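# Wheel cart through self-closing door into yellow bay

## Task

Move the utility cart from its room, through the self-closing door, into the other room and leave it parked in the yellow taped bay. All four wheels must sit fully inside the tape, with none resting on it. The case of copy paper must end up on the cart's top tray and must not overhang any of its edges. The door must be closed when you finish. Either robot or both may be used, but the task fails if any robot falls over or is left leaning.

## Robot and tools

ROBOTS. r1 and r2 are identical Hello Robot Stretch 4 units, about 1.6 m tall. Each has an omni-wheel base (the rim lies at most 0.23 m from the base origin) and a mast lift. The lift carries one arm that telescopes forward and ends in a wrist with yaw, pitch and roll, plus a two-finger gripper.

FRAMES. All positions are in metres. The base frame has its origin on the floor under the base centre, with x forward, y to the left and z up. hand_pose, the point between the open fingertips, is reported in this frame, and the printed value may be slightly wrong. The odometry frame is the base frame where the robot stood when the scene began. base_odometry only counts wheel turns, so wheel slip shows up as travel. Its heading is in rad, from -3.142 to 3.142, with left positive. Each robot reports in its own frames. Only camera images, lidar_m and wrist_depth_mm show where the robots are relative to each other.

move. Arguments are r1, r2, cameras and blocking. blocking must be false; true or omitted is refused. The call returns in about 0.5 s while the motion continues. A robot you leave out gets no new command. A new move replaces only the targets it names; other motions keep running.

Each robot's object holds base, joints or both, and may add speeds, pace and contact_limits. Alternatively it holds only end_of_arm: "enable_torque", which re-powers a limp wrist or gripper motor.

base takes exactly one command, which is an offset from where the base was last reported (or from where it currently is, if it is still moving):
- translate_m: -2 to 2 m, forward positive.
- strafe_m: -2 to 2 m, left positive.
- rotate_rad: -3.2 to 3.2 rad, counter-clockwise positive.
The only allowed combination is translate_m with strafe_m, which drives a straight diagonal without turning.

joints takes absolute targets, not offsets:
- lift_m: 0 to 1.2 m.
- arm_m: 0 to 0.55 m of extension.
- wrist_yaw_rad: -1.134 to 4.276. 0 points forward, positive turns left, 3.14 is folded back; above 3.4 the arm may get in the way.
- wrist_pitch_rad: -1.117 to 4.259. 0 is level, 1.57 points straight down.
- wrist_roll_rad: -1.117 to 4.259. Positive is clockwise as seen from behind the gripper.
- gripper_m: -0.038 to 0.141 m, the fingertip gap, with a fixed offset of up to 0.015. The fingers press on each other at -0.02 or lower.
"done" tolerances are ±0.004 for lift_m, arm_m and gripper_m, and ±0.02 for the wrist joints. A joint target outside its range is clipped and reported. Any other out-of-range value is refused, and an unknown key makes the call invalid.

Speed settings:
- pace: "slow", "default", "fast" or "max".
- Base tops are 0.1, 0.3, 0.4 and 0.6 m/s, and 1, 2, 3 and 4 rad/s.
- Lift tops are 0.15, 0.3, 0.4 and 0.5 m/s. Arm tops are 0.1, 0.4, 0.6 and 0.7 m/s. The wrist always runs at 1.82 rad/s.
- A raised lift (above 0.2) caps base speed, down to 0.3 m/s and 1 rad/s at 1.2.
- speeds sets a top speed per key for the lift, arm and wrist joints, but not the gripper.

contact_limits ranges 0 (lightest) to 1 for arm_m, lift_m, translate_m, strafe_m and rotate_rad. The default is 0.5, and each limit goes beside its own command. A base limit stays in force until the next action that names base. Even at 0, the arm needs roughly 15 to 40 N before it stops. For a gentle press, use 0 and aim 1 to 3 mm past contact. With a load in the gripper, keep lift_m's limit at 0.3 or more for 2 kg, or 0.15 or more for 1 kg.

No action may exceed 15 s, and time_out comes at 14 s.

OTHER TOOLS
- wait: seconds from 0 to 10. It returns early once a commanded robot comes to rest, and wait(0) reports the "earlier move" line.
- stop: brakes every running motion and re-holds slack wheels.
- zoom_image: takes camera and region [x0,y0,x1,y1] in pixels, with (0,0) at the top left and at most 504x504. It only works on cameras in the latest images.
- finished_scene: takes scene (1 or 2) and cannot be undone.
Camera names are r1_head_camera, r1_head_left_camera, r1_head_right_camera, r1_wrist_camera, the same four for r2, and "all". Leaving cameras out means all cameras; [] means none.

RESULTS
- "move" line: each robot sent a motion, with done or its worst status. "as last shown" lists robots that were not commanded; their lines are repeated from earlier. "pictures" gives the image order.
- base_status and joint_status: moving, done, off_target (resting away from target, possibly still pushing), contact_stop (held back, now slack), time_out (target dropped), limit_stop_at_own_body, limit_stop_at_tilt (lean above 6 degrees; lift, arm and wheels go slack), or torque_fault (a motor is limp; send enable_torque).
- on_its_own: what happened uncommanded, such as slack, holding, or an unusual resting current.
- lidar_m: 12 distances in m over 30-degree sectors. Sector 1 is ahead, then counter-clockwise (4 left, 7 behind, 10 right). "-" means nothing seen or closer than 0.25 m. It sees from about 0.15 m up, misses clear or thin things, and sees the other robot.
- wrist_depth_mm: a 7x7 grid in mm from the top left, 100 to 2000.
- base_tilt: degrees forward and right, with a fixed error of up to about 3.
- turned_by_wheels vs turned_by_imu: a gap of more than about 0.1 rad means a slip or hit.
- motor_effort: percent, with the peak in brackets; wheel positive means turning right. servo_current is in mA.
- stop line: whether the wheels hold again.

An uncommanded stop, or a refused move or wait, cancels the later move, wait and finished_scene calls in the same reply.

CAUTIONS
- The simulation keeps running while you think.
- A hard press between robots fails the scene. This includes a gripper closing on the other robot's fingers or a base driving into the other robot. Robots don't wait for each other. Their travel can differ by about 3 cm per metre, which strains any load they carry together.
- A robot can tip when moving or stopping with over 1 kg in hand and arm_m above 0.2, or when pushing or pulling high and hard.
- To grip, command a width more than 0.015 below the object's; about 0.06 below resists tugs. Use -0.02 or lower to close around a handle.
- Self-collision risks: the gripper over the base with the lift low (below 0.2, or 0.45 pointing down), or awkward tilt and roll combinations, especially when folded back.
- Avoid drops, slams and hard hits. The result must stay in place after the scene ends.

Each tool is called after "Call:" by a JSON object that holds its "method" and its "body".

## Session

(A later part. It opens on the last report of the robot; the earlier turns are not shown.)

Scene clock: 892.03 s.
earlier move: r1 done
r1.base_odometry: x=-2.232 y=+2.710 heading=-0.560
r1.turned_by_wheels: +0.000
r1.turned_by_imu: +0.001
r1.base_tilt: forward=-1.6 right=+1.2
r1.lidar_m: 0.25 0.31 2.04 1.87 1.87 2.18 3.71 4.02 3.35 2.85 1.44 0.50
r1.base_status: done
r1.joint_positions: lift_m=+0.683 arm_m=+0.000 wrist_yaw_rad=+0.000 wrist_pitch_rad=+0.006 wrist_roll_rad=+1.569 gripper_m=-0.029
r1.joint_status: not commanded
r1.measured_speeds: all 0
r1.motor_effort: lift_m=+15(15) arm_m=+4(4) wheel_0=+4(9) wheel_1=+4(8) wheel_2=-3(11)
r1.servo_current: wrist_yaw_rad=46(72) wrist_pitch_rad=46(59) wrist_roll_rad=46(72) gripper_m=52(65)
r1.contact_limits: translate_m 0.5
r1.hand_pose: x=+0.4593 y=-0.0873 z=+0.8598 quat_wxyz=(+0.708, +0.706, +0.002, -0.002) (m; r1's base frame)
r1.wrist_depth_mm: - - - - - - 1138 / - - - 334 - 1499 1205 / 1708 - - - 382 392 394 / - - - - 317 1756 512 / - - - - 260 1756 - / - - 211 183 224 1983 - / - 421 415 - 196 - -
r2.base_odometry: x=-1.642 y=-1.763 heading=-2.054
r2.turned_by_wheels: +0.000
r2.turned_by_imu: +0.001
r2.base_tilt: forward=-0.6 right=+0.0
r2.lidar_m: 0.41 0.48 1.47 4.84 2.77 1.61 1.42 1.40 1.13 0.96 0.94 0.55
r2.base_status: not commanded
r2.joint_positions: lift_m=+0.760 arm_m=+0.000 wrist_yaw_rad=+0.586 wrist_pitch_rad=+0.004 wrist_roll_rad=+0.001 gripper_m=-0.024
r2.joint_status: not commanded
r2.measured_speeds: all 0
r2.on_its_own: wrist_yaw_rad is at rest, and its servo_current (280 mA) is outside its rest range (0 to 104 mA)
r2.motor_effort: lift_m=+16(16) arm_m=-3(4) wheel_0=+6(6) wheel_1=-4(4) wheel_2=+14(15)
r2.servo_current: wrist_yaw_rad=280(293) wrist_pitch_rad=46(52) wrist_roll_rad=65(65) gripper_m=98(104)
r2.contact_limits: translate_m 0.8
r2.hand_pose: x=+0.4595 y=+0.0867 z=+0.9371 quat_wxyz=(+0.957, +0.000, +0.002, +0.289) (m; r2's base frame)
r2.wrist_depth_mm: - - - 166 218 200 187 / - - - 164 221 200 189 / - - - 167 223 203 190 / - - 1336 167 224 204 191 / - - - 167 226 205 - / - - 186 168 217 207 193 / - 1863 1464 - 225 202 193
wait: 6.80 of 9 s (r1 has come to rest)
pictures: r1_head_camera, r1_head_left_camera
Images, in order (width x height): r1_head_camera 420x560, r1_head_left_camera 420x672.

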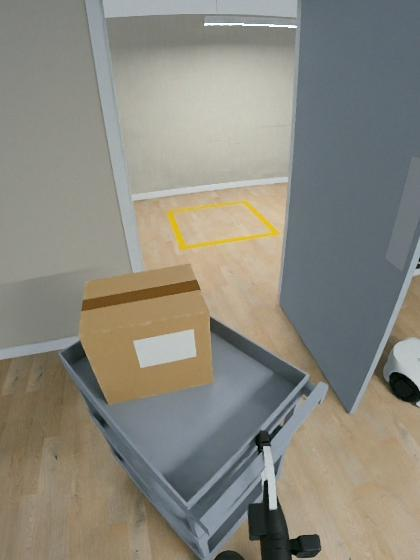

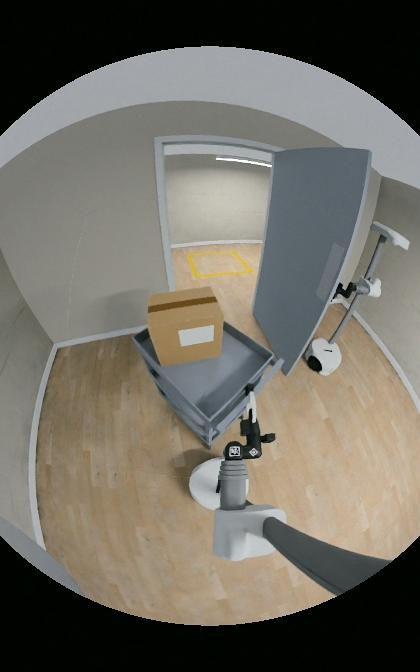

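Call:
{"method": "move", "body": {"blocking": false, "r1": {"base":{"translate_m":-1.0},"joints":{"gripper_m":-0.038},"pace":"slow","contact_limits":{"translate_m":0.5}}, "cameras": []}}

Call:
{"method": "wait", "body": {"seconds": 10, "cameras": []}}

Call:
{"method": "wait", "body": {"seconds": 2, "cameras": ["r1_head_camera","r1_head_left_camera"]}}

Scene clock: 925.47 s.
move: r1 moving
r1.base_odometry: x=-2.243 y=+2.716 heading=-0.560
r1.turned_by_wheels: +0.000
r1.turned_by_imu: -0.001
r1.base_tilt: forward=-1.6 right=+1.3
r1.lidar_m: 0.25 0.29 2.05 1.87 1.87 2.17 3.69 4.02 3.34 2.87 1.45 0.49
r1.base_status: translate_m moving
r1.joint_positions: lift_m=+0.683 arm_m=+0.000 wrist_yaw_rad=+0.000 wrist_pitch_rad=+0.006 wrist_roll_rad=+1.569 gripper_m=-0.037
r1.joint_status: gripper_m moving
r1.measured_speeds: translate_m=-0.049 strafe_m=+0.000 rotate_rad=+0.001 lift_m=+0.000 arm_m=+0.000 wrist_yaw_rad=+0.000 wrist_pitch_rad=+0.000 wrist_roll_rad=+0.000
r1.motor_effort: lift_m=+15(15) arm_m=+3(4) wheel_0=-6(8) wheel_1=-5(6) wheel_2=+7(9)
r1.servo_current: wrist_yaw_rad=39(59) wrist_pitch_rad=46(59) wrist_roll_rad=52(65) gripper_m=72(98)
r1.contact_limits: translate_m 0.5
r1.hand_pose: x=+0.4593 y=-0.0873 z=+0.8598 quat_wxyz=(+0.708, +0.706, +0.002, -0.002) (m; r1's base frame)
r1.wrist_depth_mm: - - - - - - 1138 / - - - 330 - 1430 1205 / 1708 - - - 382 387 392 / - - - - 312 1756 - / - - - - 257 1756 - / - - 208 169 181 1863 - / - 418 421 - 199 135 -
r2.base_odometry: x=-1.642 y=-1.763 heading=-2.054
r2.turned_by_wheels: +0.000
r2.turned_by_imu: +0.000
r2.base_tilt: forward=-0.7 right=+0.0
r2.lidar_m: 0.41 0.49 1.47 4.84 2.78 1.60 1.40 1.40 1.11 0.95 0.93 0.55
r2.base_status: not commanded
r2.joint_positions: lift_m=+0.760 arm_m=+0.000 wrist_yaw_rad=+0.586 wrist_pitch_rad=+0.004 wrist_roll_rad=+0.001 gripper_m=-0.024
r2.joint_status: not commanded
r2.measured_speeds: all 0
r2.motor_effort: lift_m=+16(16) arm_m=-4(4) wheel_0=+6(6) wheel_1=-3(4) wheel_2=+14(14)
r2.servo_current: wrist_yaw_rad=260(286) wrist_pitch_rad=46(46) wrist_roll_rad=59(59) gripper_m=91(104)
r2.contact_limits: translate_m 0.8
r2.hand_pose: x=+0.4595 y=+0.0867 z=+0.9371 quat_wxyz=(+0.957, +0.000, +0.002, +0.289) (m; r2's base frame)
r2.wrist_depth_mm: - - - 166 219 200 186 / - - - 163 220 201 189 / - - - 167 221 202 190 / - - 1336 167 223 204 190 / - - - 167 225 205 - / - - 186 168 217 206 193 / - 1863 1464 - 224 201 193
pictures: none
No camera images: "cameras" was empty.

Scene clock: 935.47 s.
earlier move: r1 moving
r1.base_odometry: x=-3.069 y=+3.234 heading=-0.560
r1.turned_by_wheels: +0.000
r1.turned_by_imu: +0.000
r1.base_tilt: forward=-1.6 right=+1.2
r1.lidar_m: 0.40 2.70 1.87 1.63 1.59 1.83 3.11 3.09 3.56 3.13 3.12 0.41
r1.base_status: translate_m moving
r1.joint_positions: lift_m=+0.683 arm_m=+0.000 wrist_yaw_rad=-0.001 wrist_pitch_rad=+0.006 wrist_roll_rad=+1.569 gripper_m=-0.037
r1.joint_status: all done
r1.measured_speeds: translate_m=-0.052 strafe_m=+0.000 rotate_rad=+0.002 lift_m=+0.000 arm_m=+0.000 wrist_yaw_rad=+0.000 wrist_pitch_rad=+0.000 wrist_roll_rad=+0.000
r1.motor_effort: lift_m=+15(15) arm_m=-4(4) wheel_0=-7(10) wheel_1=-4(7) wheel_2=+1(11)
r1.servo_current: wrist_yaw_rad=52(72) wrist_pitch_rad=52(65) wrist_roll_rad=52(72) gripper_m=65(98)
r1.contact_limits: translate_m 0.5
r1.hand_pose: x=+0.4592 y=-0.0877 z=+0.8598 quat_wxyz=(+0.708, +0.706, +0.002, -0.002) (m; r1's base frame)
r1.wrist_depth_mm: - - - 147 205 - - / - 574 517 151 208 - - / - 442 439 155 215 - - / - 492 488 159 220 - - / - - 554 164 228 - - / - - 186 170 230 1708 - / - - 182 152 240 1499 -
r2.base_odometry: x=-1.642 y=-1.763 heading=-2.054
r2.turned_by_wheels: +0.000
r2.turned_by_imu: +0.001
r2.base_tilt: forward=-0.7 right=+0.0
r2.lidar_m: 0.40 0.48 1.33 4.85 2.79 1.63 1.40 1.40 1.15 0.95 0.92 0.56
r2.base_status: not commanded
r2.joint_positions: lift_m=+0.760 arm_m=+0.000 wrist_yaw_rad=+0.586 wrist_pitch_rad=+0.004 wrist_roll_rad=+0.001 gripper_m=-0.024
r2.joint_status: not commanded
r2.measured_speeds: all 0
r2.motor_effort: lift_m=+16(16) arm_m=-3(4) wheel_0=+6(7) wheel_1=-4(4) wheel_2=+14(15)
r2.servo_current: wrist_yaw_rad=280(286) wrist_pitch_rad=46(52) wrist_roll_rad=46(65) gripper_m=98(111)
r2.contact_limits: translate_m 0.8
r2.hand_pose: x=+0.4595 y=+0.0867 z=+0.9371 quat_wxyz=(+0.957, +0.000, +0.002, +0.289) (m; r2's base frame)
r2.wrist_depth_mm: - - - 165 219 200 186 / - - - 164 221 201 188 / - - - 167 221 202 190 / - 1255 1308 167 224 203 191 / - - - 167 226 206 - / - 1098 185 168 217 207 193 / - 137 - - 225 201 193
wait: 10.00 s; no rest
pictures: none
No camera images: "cameras" was empty.

Scene clock: 936.27 s.
earlier move: r1 done
r1.base_odometry: x=-3.079 y=+3.241 heading=-0.560
r1.turned_by_wheels: +0.000
r1.turned_by_imu: +0.000
r1.base_tilt: forward=-1.6 right=+1.3
r1.lidar_m: 0.41 2.72 1.86 1.60 1.59 1.83 3.08 3.07 3.54 3.14 3.12 0.42
r1.base_status: done
r1.joint_positions: lift_m=+0.683 arm_m=+0.000 wrist_yaw_rad=-0.001 wrist_pitch_rad=+0.006 wrist_roll_rad=+1.569 gripper_m=-0.037
r1.joint_status: all done
r1.measured_speeds: all 0
r1.motor_effort: lift_m=+15(15) arm_m=-4(4) wheel_0=-7(10) wheel_1=-4(7) wheel_2=+1(11)
r1.servo_current: wrist_yaw_rad=46(72) wrist_pitch_rad=46(65) wrist_roll_rad=52(72) gripper_m=65(98)
r1.contact_limits: translate_m 0.5
r1.hand_pose: x=+0.4592 y=-0.0877 z=+0.8598 quat_wxyz=(+0.708, +0.706, +0.002, -0.002) (m; r1's base frame)
r1.wrist_depth_mm: - - - 148 204 768 - / - 580 521 151 210 - - / - 439 439 155 215 - - / - 488 484 160 221 - - / - - 554 164 229 - - / - - 186 168 230 1708 - / - - 181 151 240 1430 -
r2.base_odometry: x=-1.642 y=-1.763 heading=-2.054
r2.turned_by_wheels: +0.000
r2.turned_by_imu: +0.000
r2.base_tilt: forward=-0.7 right=+0.0
r2.lidar_m: 0.40 0.48 1.34 4.84 2.79 1.62 1.39 1.41 1.13 0.93 0.93 0.54
r2.base_status: not commanded
r2.joint_positions: lift_m=+0.760 arm_m=+0.000 wrist_yaw_rad=+0.586 wrist_pitch_rad=+0.004 wrist_roll_rad=+0.001 gripper_m=-0.024
r2.joint_status: not commanded
r2.measured_speeds: all 0
r2.on_its_own: wrist_yaw_rad is at rest, and its servo_current (273 mA) is outside its rest range (0 to 104 mA)
r2.motor_effort: lift_m=+16(16) arm_m=-4(4) wheel_0=+6(7) wheel_1=-3(4) wheel_2=+14(15)
r2.servo_current: wrist_yaw_rad=273(286) wrist_pitch_rad=52(52) wrist_roll_rad=46(65) gripper_m=91(111)
r2.contact_limits: translate_m 0.8
r2.hand_pose: x=+0.4595 y=+0.0867 z=+0.9371 quat_wxyz=(+0.957, +0.000, +0.002, +0.289) (m; r2's base frame)
r2.wrist_depth_mm: - - - 166 218 200 186 / - - - 163 221 201 188 / - - - 166 222 202 189 / - 1255 - 167 224 203 191 / - - - 168 225 206 - / - 1118 184 168 217 206 192 / - - - - 224 202 193
wait: 0.80 of 2 s (r1 has come to rest)
pictures: r1_head_camera, r1_head_left_camera
Images, in order (width x height): r1_head_camera 420x560, r1_head_left_camera 420x672.

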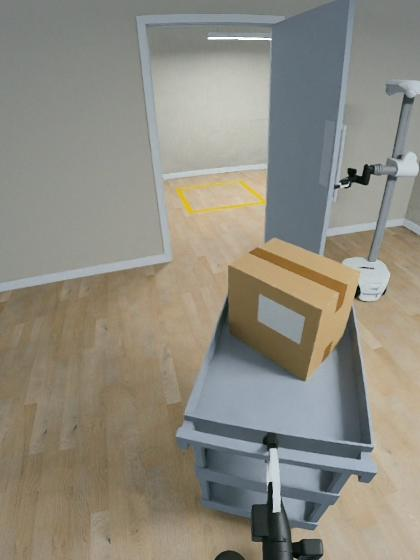

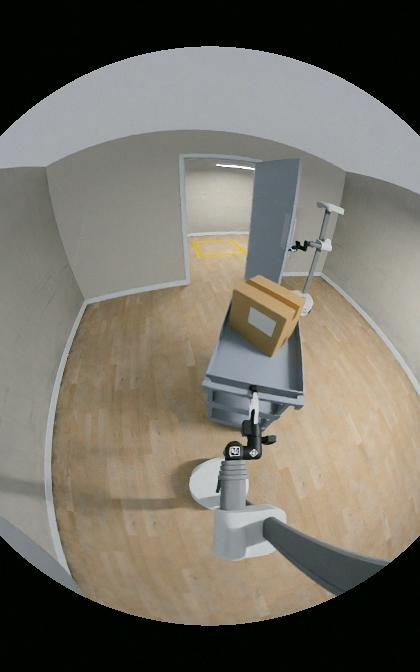

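Call:
{"method": "wait", "body": {"seconds": 0, "cameras": ["r1_head_camera","r1_wrist_camera"]}}

Scene clock: 957.80 s.
r1.base_odometry: x=-3.079 y=+3.241 heading=-0.560
r1.turned_by_wheels: +0.000
r1.turned_by_imu: +0.000
r1.base_tilt: forward=-1.6 right=+1.3
r1.lidar_m: 0.40 2.72 1.87 1.60 1.61 1.83 3.06 3.07 3.53 3.15 3.13 0.40
r1.base_status: done
r1.joint_positions: lift_m=+0.683 arm_m=+0.000 wrist_yaw_rad=-0.001 wrist_pitch_rad=+0.006 wrist_roll_rad=+1.569 gripper_m=-0.037
r1.joint_status: all done
r1.measured_speeds: all 0
r1.motor_effort: lift_m=+15(15) arm_m=-4(4) wheel_0=-8(10) wheel_1=-4(7) wheel_2=+1(11)
r1.servo_current: wrist_yaw_rad=33(72) wrist_pitch_rad=46(65) wrist_roll_rad=46(72) gripper_m=65(98)
r1.contact_limits: translate_m 0.5
r1.hand_pose: x=+0.4592 y=-0.0877 z=+0.8598 quat_wxyz=(+0.708, +0.706, +0.002, -0.002) (m; r1's base frame)
r1.wrist_depth_mm: - - - 148 205 759 - / - 585 525 151 209 - - / - 442 439 155 215 - - / - 492 488 159 220 - - / - - 559 164 228 - - / - - 186 169 230 1808 - / - - 181 151 240 1464 -
r2.base_odometry: x=-1.642 y=-1.763 heading=-2.054
r2.turned_by_wheels: +0.000
r2.turned_by_imu: +0.000
r2.base_tilt: forward=-0.6 right=+0.1
r2.lidar_m: 0.40 0.48 1.35 4.84 2.81 1.65 1.39 1.41 1.09 0.95 0.95 0.56
r2.base_status: not commanded
r2.joint_positions: lift_m=+0.760 arm_m=+0.000 wrist_yaw_rad=+0.586 wrist_pitch_rad=+0.004 wrist_roll_rad=+0.001 gripper_m=-0.024
r2.joint_status: not commanded
r2.measured_speeds: all 0
r2.on_its_own: wrist_yaw_rad is at rest, and its servo_current (286 mA) is outside its rest range (0 to 104 mA)
r2.motor_effort: lift_m=+16(16) arm_m=-3(4) wheel_0=+6(7) wheel_1=-3(4) wheel_2=+14(15)
r2.servo_current: wrist_yaw_rad=286(286) wrist_pitch_rad=39(52) wrist_roll_rad=46(65) gripper_m=98(111)
r2.contact_limits: translate_m 0.8
r2.hand_pose: x=+0.4595 y=+0.0867 z=+0.9371 quat_wxyz=(+0.957, +0.000, +0.002, +0.289) (m; r2's base frame)
r2.wrist_depth_mm: - - - 166 219 200 187 / - - - 163 220 201 189 / - - - 166 222 203 190 / - 1255 - 168 223 204 191 / - - - 167 226 205 - / - 1078 185 167 217 207 193 / - - - - 226 201 193
pictures: r1_head_camera, r1_wrist_camera
Images, in order (width x height): r1_head_camera 420x560, r1_wrist_camera 616x392.

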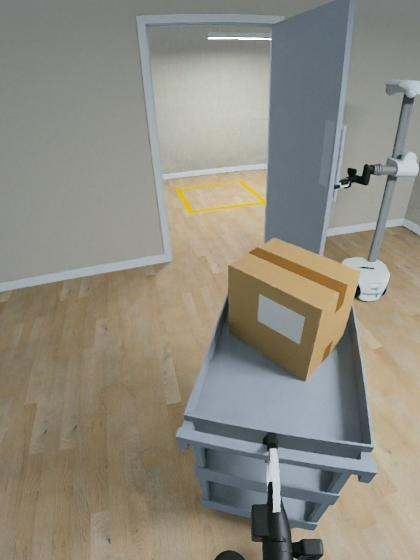

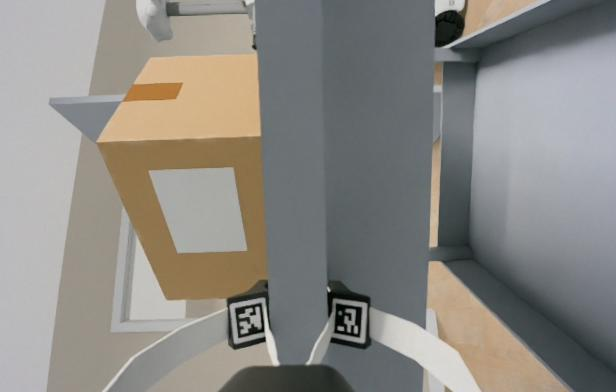

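Call:
{"method": "move", "body": {"r1": {"base":{"translate_m":0.12,"strafe_m":-0.23},"pace":"slow"}, "blocking": false, "cameras": []}}

Call:
{"method": "wait", "body": {"seconds": 6, "cameras": ["r1_head_camera"]}}

Scene clock: 977.33 s.
move: r1 moving
r1.base_odometry: x=-3.081 y=+3.229 heading=-0.561
r1.turned_by_wheels: +0.000
r1.turned_by_imu: +0.000
r1.base_tilt: forward=-1.6 right=+1.3
r1.lidar_m: 0.40 0.45 1.90 1.61 1.61 1.81 3.10 3.09 3.55 3.13 3.09 0.41
r1.base_status: translate_m moving; strafe_m moving
r1.joint_positions: lift_m=+0.683 arm_m=+0.000 wrist_yaw_rad=-0.001 wrist_pitch_rad=+0.006 wrist_roll_rad=+1.569 gripper_m=-0.037
r1.joint_status: not commanded
r1.measured_speeds: translate_m=+0.022 strafe_m=-0.043 rotate_rad=+0.000 lift_m=+0.000 arm_m=+0.000 wrist_yaw_rad=+0.000 wrist_pitch_rad=+0.000 wrist_roll_rad=+0.000
r1.motor_effort: lift_m=+15(15) arm_m=-1(4) wheel_0=+7(9) wheel_1=-4(7) wheel_2=-4(6)
r1.servo_current: wrist_yaw_rad=52(78) wrist_pitch_rad=46(52) wrist_roll_rad=33(59) gripper_m=65(65)
r1.hand_pose: x=+0.4592 y=-0.0877 z=+0.8598 quat_wxyz=(+0.708, +0.706, +0.002, -0.002) (m; r1's base frame)
r1.wrist_depth_mm: - - - 146 202 - - / - 539 512 149 207 - - / - 436 436 153 213 - - / - 496 480 158 219 - - / - - 554 163 226 - - / - - 207 169 230 1756 - / - - 178 151 240 535 -
r2.base_odometry: x=-1.642 y=-1.763 heading=-2.054
r2.turned_by_wheels: +0.000
r2.turned_by_imu: +0.000
r2.base_tilt: forward=-0.7 right=+0.0
r2.lidar_m: 0.40 0.46 1.36 4.85 2.76 1.65 1.38 1.41 1.14 0.96 0.92 0.54
r2.base_status: not commanded
r2.joint_positions: lift_m=+0.760 arm_m=+0.000 wrist_yaw_rad=+0.586 wrist_pitch_rad=+0.004 wrist_roll_rad=+0.001 gripper_m=-0.024
r2.joint_status: not commanded
r2.measured_speeds: all 0
r2.motor_effort: lift_m=+16(16) arm_m=-4(4) wheel_0=+6(6) wheel_1=-3(4) wheel_2=+14(14)
r2.servo_current: wrist_yaw_rad=286(286) wrist_pitch_rad=46(46) wrist_roll_rad=46(65) gripper_m=91(98)
r2.contact_limits: translate_m 0.8
r2.hand_pose: x=+0.4595 y=+0.0867 z=+0.9371 quat_wxyz=(+0.957, +0.000, +0.002, +0.289) (m; r2's base frame)
r2.wrist_depth_mm: - - - 166 219 200 186 / - - - 164 221 201 189 / - - - 166 222 203 189 / - 1255 - 167 223 204 190 / - - - 167 225 206 - / - 1098 185 168 218 206 193 / - - - - 225 202 194
pictures: none
No camera images: "cameras" was empty.

Scene clock: 980.70 s.
earlier move: r1 done
r1.base_odometry: x=-3.100 y=+2.982 heading=-0.561
r1.turned_by_wheels: +0.000
r1.turned_by_imu: -0.001
r1.base_tilt: forward=-1.6 right=+1.3
r1.lidar_m: 0.35 0.36 2.19 1.84 1.85 2.12 3.13 3.12 3.38 2.88 2.86 0.45
r1.base_status: done
r1.joint_positions: lift_m=+0.683 arm_m=+0.000 wrist_yaw_rad=+0.001 wrist_pitch_rad=+0.006 wrist_roll_rad=+1.569 gripper_m=-0.037
r1.joint_status: not commanded
r1.measured_speeds: all 0
r1.motor_effort: lift_m=+15(15) arm_m=+4(4) wheel_0=+3(14) wheel_1=-1(7) wheel_2=-2(7)
r1.servo_current: wrist_yaw_rad=46(78) wrist_pitch_rad=46(59) wrist_roll_rad=59(78) gripper_m=59(72)
r1.hand_pose: x=+0.4594 y=-0.0870 z=+0.8598 quat_wxyz=(+0.708, +0.706, +0.002, -0.002) (m; r1's base frame)
r1.wrist_depth_mm: - - 1921 258 260 1661 1182 / - - - 251 253 1708 - / - - - 245 246 831 - / - 544 500 238 241 - - / - 480 480 175 236 - - / - - 209 175 229 - - / - 554 182 148 222 - -
r2.base_odometry: x=-1.642 y=-1.763 heading=-2.054
r2.turned_by_wheels: +0.000
r2.turned_by_imu: +0.000
r2.base_tilt: forward=-0.7 right=+0.1
r2.lidar_m: 0.40 0.47 1.19 4.84 2.79 1.62 1.40 1.41 1.09 0.96 0.93 0.57
r2.base_status: not commanded
r2.joint_positions: lift_m=+0.760 arm_m=+0.000 wrist_yaw_rad=+0.586 wrist_pitch_rad=+0.004 wrist_roll_rad=+0.001 gripper_m=-0.024
r2.joint_status: not commanded
r2.measured_speeds: all 0
r2.on_its_own: wrist_yaw_rad is at rest, and its servo_current (267 mA) is outside its rest range (0 to 104 mA)
r2.motor_effort: lift_m=+16(16) arm_m=-3(4) wheel_0=+6(6) wheel_1=-4(4) wheel_2=+14(14)
r2.servo_current: wrist_yaw_rad=267(286) wrist_pitch_rad=46(52) wrist_roll_rad=46(72) gripper_m=98(104)
r2.contact_limits: translate_m 0.8
r2.hand_pose: x=+0.4595 y=+0.0867 z=+0.9371 quat_wxyz=(+0.957, +0.000, +0.002, +0.289) (m; r2's base frame)
r2.wrist_depth_mm: - - - 166 218 200 186 / - - - 164 220 200 189 / - - - 167 222 202 189 / - 1138 1205 168 224 203 191 / 1756 1118 - 168 225 204 - / - 960 186 168 217 206 193 / 1618 145 - - 225 202 194
wait: 3.37 of 6 s (r1 has come to rest)
pictures: r1_head_camera
Images, in order (width x height): r1_head_camera 420x560.

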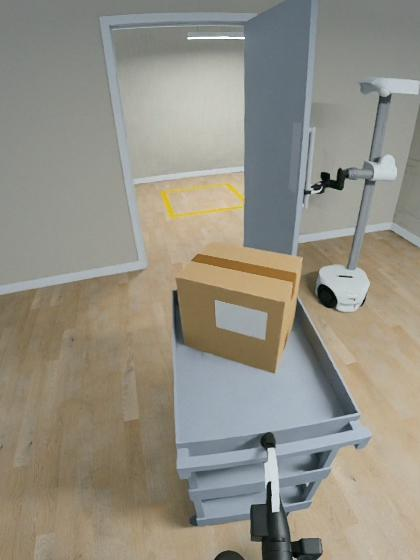

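Call:
{"method": "move", "body": {"r1": {"base":{"translate_m":0.4},"pace":"slow"}, "blocking": false, "cameras": []}}

Call:
{"method": "wait", "body": {"seconds": 6, "cameras": ["r1_head_camera"]}}

Scene clock: 1014.97 s.
move: r1 moving
r1.base_odometry: x=-3.090 y=+2.976 heading=-0.560
r1.turned_by_wheels: +0.000
r1.turned_by_imu: +0.000
r1.base_tilt: forward=-1.6 right=+1.3
r1.lidar_m: 0.37 0.37 2.19 1.84 1.85 2.13 3.14 3.14 3.40 2.85 2.84 0.44
r1.base_status: translate_m moving
r1.joint_positions: lift_m=+0.683 arm_m=+0.000 wrist_yaw_rad=+0.001 wrist_pitch_rad=+0.006 wrist_roll_rad=+1.569 gripper_m=-0.037
r1.joint_status: not commanded
r1.measured_speeds: translate_m=+0.050 strafe_m=+0.001 rotate_rad=+0.001 lift_m=+0.000 arm_m=+0.000 wrist_yaw_rad=-0.002 wrist_pitch_rad=+0.000 wrist_roll_rad=+0.000
r1.motor_effort: lift_m=+15(15) arm_m=+4(4) wheel_0=+8(8) wheel_1=+5(7) wheel_2=-9(10)
r1.servo_current: wrist_yaw_rad=33(72) wrist_pitch_rad=46(59) wrist_roll_rad=52(65) gripper_m=59(72)
r1.hand_pose: x=+0.4594 y=-0.0871 z=+0.8598 quat_wxyz=(+0.708, +0.706, +0.002, -0.002) (m; r1's base frame)
r1.wrist_depth_mm: - - 1863 257 262 1618 1205 / - - - 251 253 1708 - / - - 1756 245 246 854 - / - 544 500 239 239 - - / - 480 480 175 235 - - / - - 208 173 229 - - / - - 539 145 222 - -
r2.base_odometry: x=-1.642 y=-1.763 heading=-2.054
r2.turned_by_wheels: +0.000
r2.turned_by_imu: +0.000
r2.base_tilt: forward=-0.7 right=+0.1
r2.lidar_m: 0.40 0.47 1.18 4.85 2.79 1.65 1.39 1.41 1.10 0.95 0.91 0.54
r2.base_status: not commanded
r2.joint_positions: lift_m=+0.760 arm_m=+0.000 wrist_yaw_rad=+0.586 wrist_pitch_rad=+0.004 wrist_roll_rad=+0.001 gripper_m=-0.024
r2.joint_status: not commanded
r2.measured_speeds: all 0
r2.motor_effort: lift_m=+16(16) arm_m=-3(4) wheel_0=+6(6) wheel_1=-4(4) wheel_2=+14(14)
r2.servo_current: wrist_yaw_rad=280(280) wrist_pitch_rad=52(52) wrist_roll_rad=46(52) gripper_m=98(104)
r2.contact_limits: translate_m 0.8
r2.hand_pose: x=+0.4595 y=+0.0867 z=+0.9371 quat_wxyz=(+0.957, +0.000, +0.002, +0.289) (m; r2's base frame)
r2.wrist_depth_mm: - - - 166 220 200 187 / - - - 163 220 200 189 / - - - 167 222 202 190 / - 1118 1205 167 224 203 190 / 1756 1160 - 168 225 205 - / - 1464 186 168 217 206 192 / 1618 144 - - 224 202 193
pictures: none
No camera images: "cameras" was empty.

Scene clock: 1019.73 s.
earlier move: r1 done
r1.base_odometry: x=-2.761 y=+2.770 heading=-0.561
r1.turned_by_wheels: +0.000
r1.turned_by_imu: -0.002
r1.base_tilt: forward=-1.6 right=+1.3
r1.lidar_m: 0.39 0.44 2.30 1.95 1.96 2.27 3.52 3.49 3.22 2.78 2.74 0.43
r1.base_status: done
r1.joint_positions: lift_m=+0.683 arm_m=+0.000 wrist_yaw_rad=-0.002 wrist_pitch_rad=+0.006 wrist_roll_rad=+1.569 gripper_m=-0.037
r1.joint_status: not commanded
r1.measured_speeds: all 0
r1.motor_effort: lift_m=+15(15) arm_m=+4(4) wheel_0=+1(8) wheel_1=+2(7) wheel_2=-5(11)
r1.servo_current: wrist_yaw_rad=65(72) wrist_pitch_rad=39(59) wrist_roll_rad=46(65) gripper_m=59(72)
r1.hand_pose: x=+0.4591 y=-0.0879 z=+0.8598 quat_wxyz=(+0.708, +0.706, +0.001, -0.003) (m; r1's base frame)
r1.wrist_depth_mm: - - - 238 240 1430 1281 / - - - 236 238 1808 - / - 544 580 234 236 - - / - 462 462 173 235 - - / - 504 496 171 231 - - / - - 186 176 229 - - / - - 580 125 228 - -
r2.base_odometry: x=-1.642 y=-1.763 heading=-2.054
r2.turned_by_wheels: +0.000
r2.turned_by_imu: +0.001
r2.base_tilt: forward=-0.6 right=+0.1
r2.lidar_m: 0.39 0.48 0.89 4.84 2.79 1.64 1.41 1.42 1.12 0.98 0.92 0.54
r2.base_status: not commanded
r2.joint_positions: lift_m=+0.760 arm_m=+0.000 wrist_yaw_rad=+0.586 wrist_pitch_rad=+0.004 wrist_roll_rad=+0.001 gripper_m=-0.024
r2.joint_status: not commanded
r2.measured_speeds: all 0
r2.on_its_own: wrist_yaw_rad is at rest, and its servo_current (280 mA) is outside its rest range (0 to 104 mA)
r2.motor_effort: lift_m=+16(16) arm_m=-3(4) wheel_0=+6(6) wheel_1=-4(4) wheel_2=+14(15)
r2.servo_current: wrist_yaw_rad=280(286) wrist_pitch_rad=52(52) wrist_roll_rad=52(59) gripper_m=98(104)
r2.contact_limits: translate_m 0.8
r2.hand_pose: x=+0.4595 y=+0.0867 z=+0.9371 quat_wxyz=(+0.957, +0.000, +0.002, +0.289) (m; r2's base frame)
r2.wrist_depth_mm: - - - 165 218 200 187 / - - - 163 221 200 188 / - - 866 167 222 203 190 / - 820 842 167 222 204 190 / - 798 831 167 225 206 - / - - 183 168 216 206 192 / 1921 144 - - 226 202 193
wait: 4.77 of 6 s (r1 has come to rest)
pictures: r1_head_camera
Images, in order (width x height): r1_head_camera 420x560.

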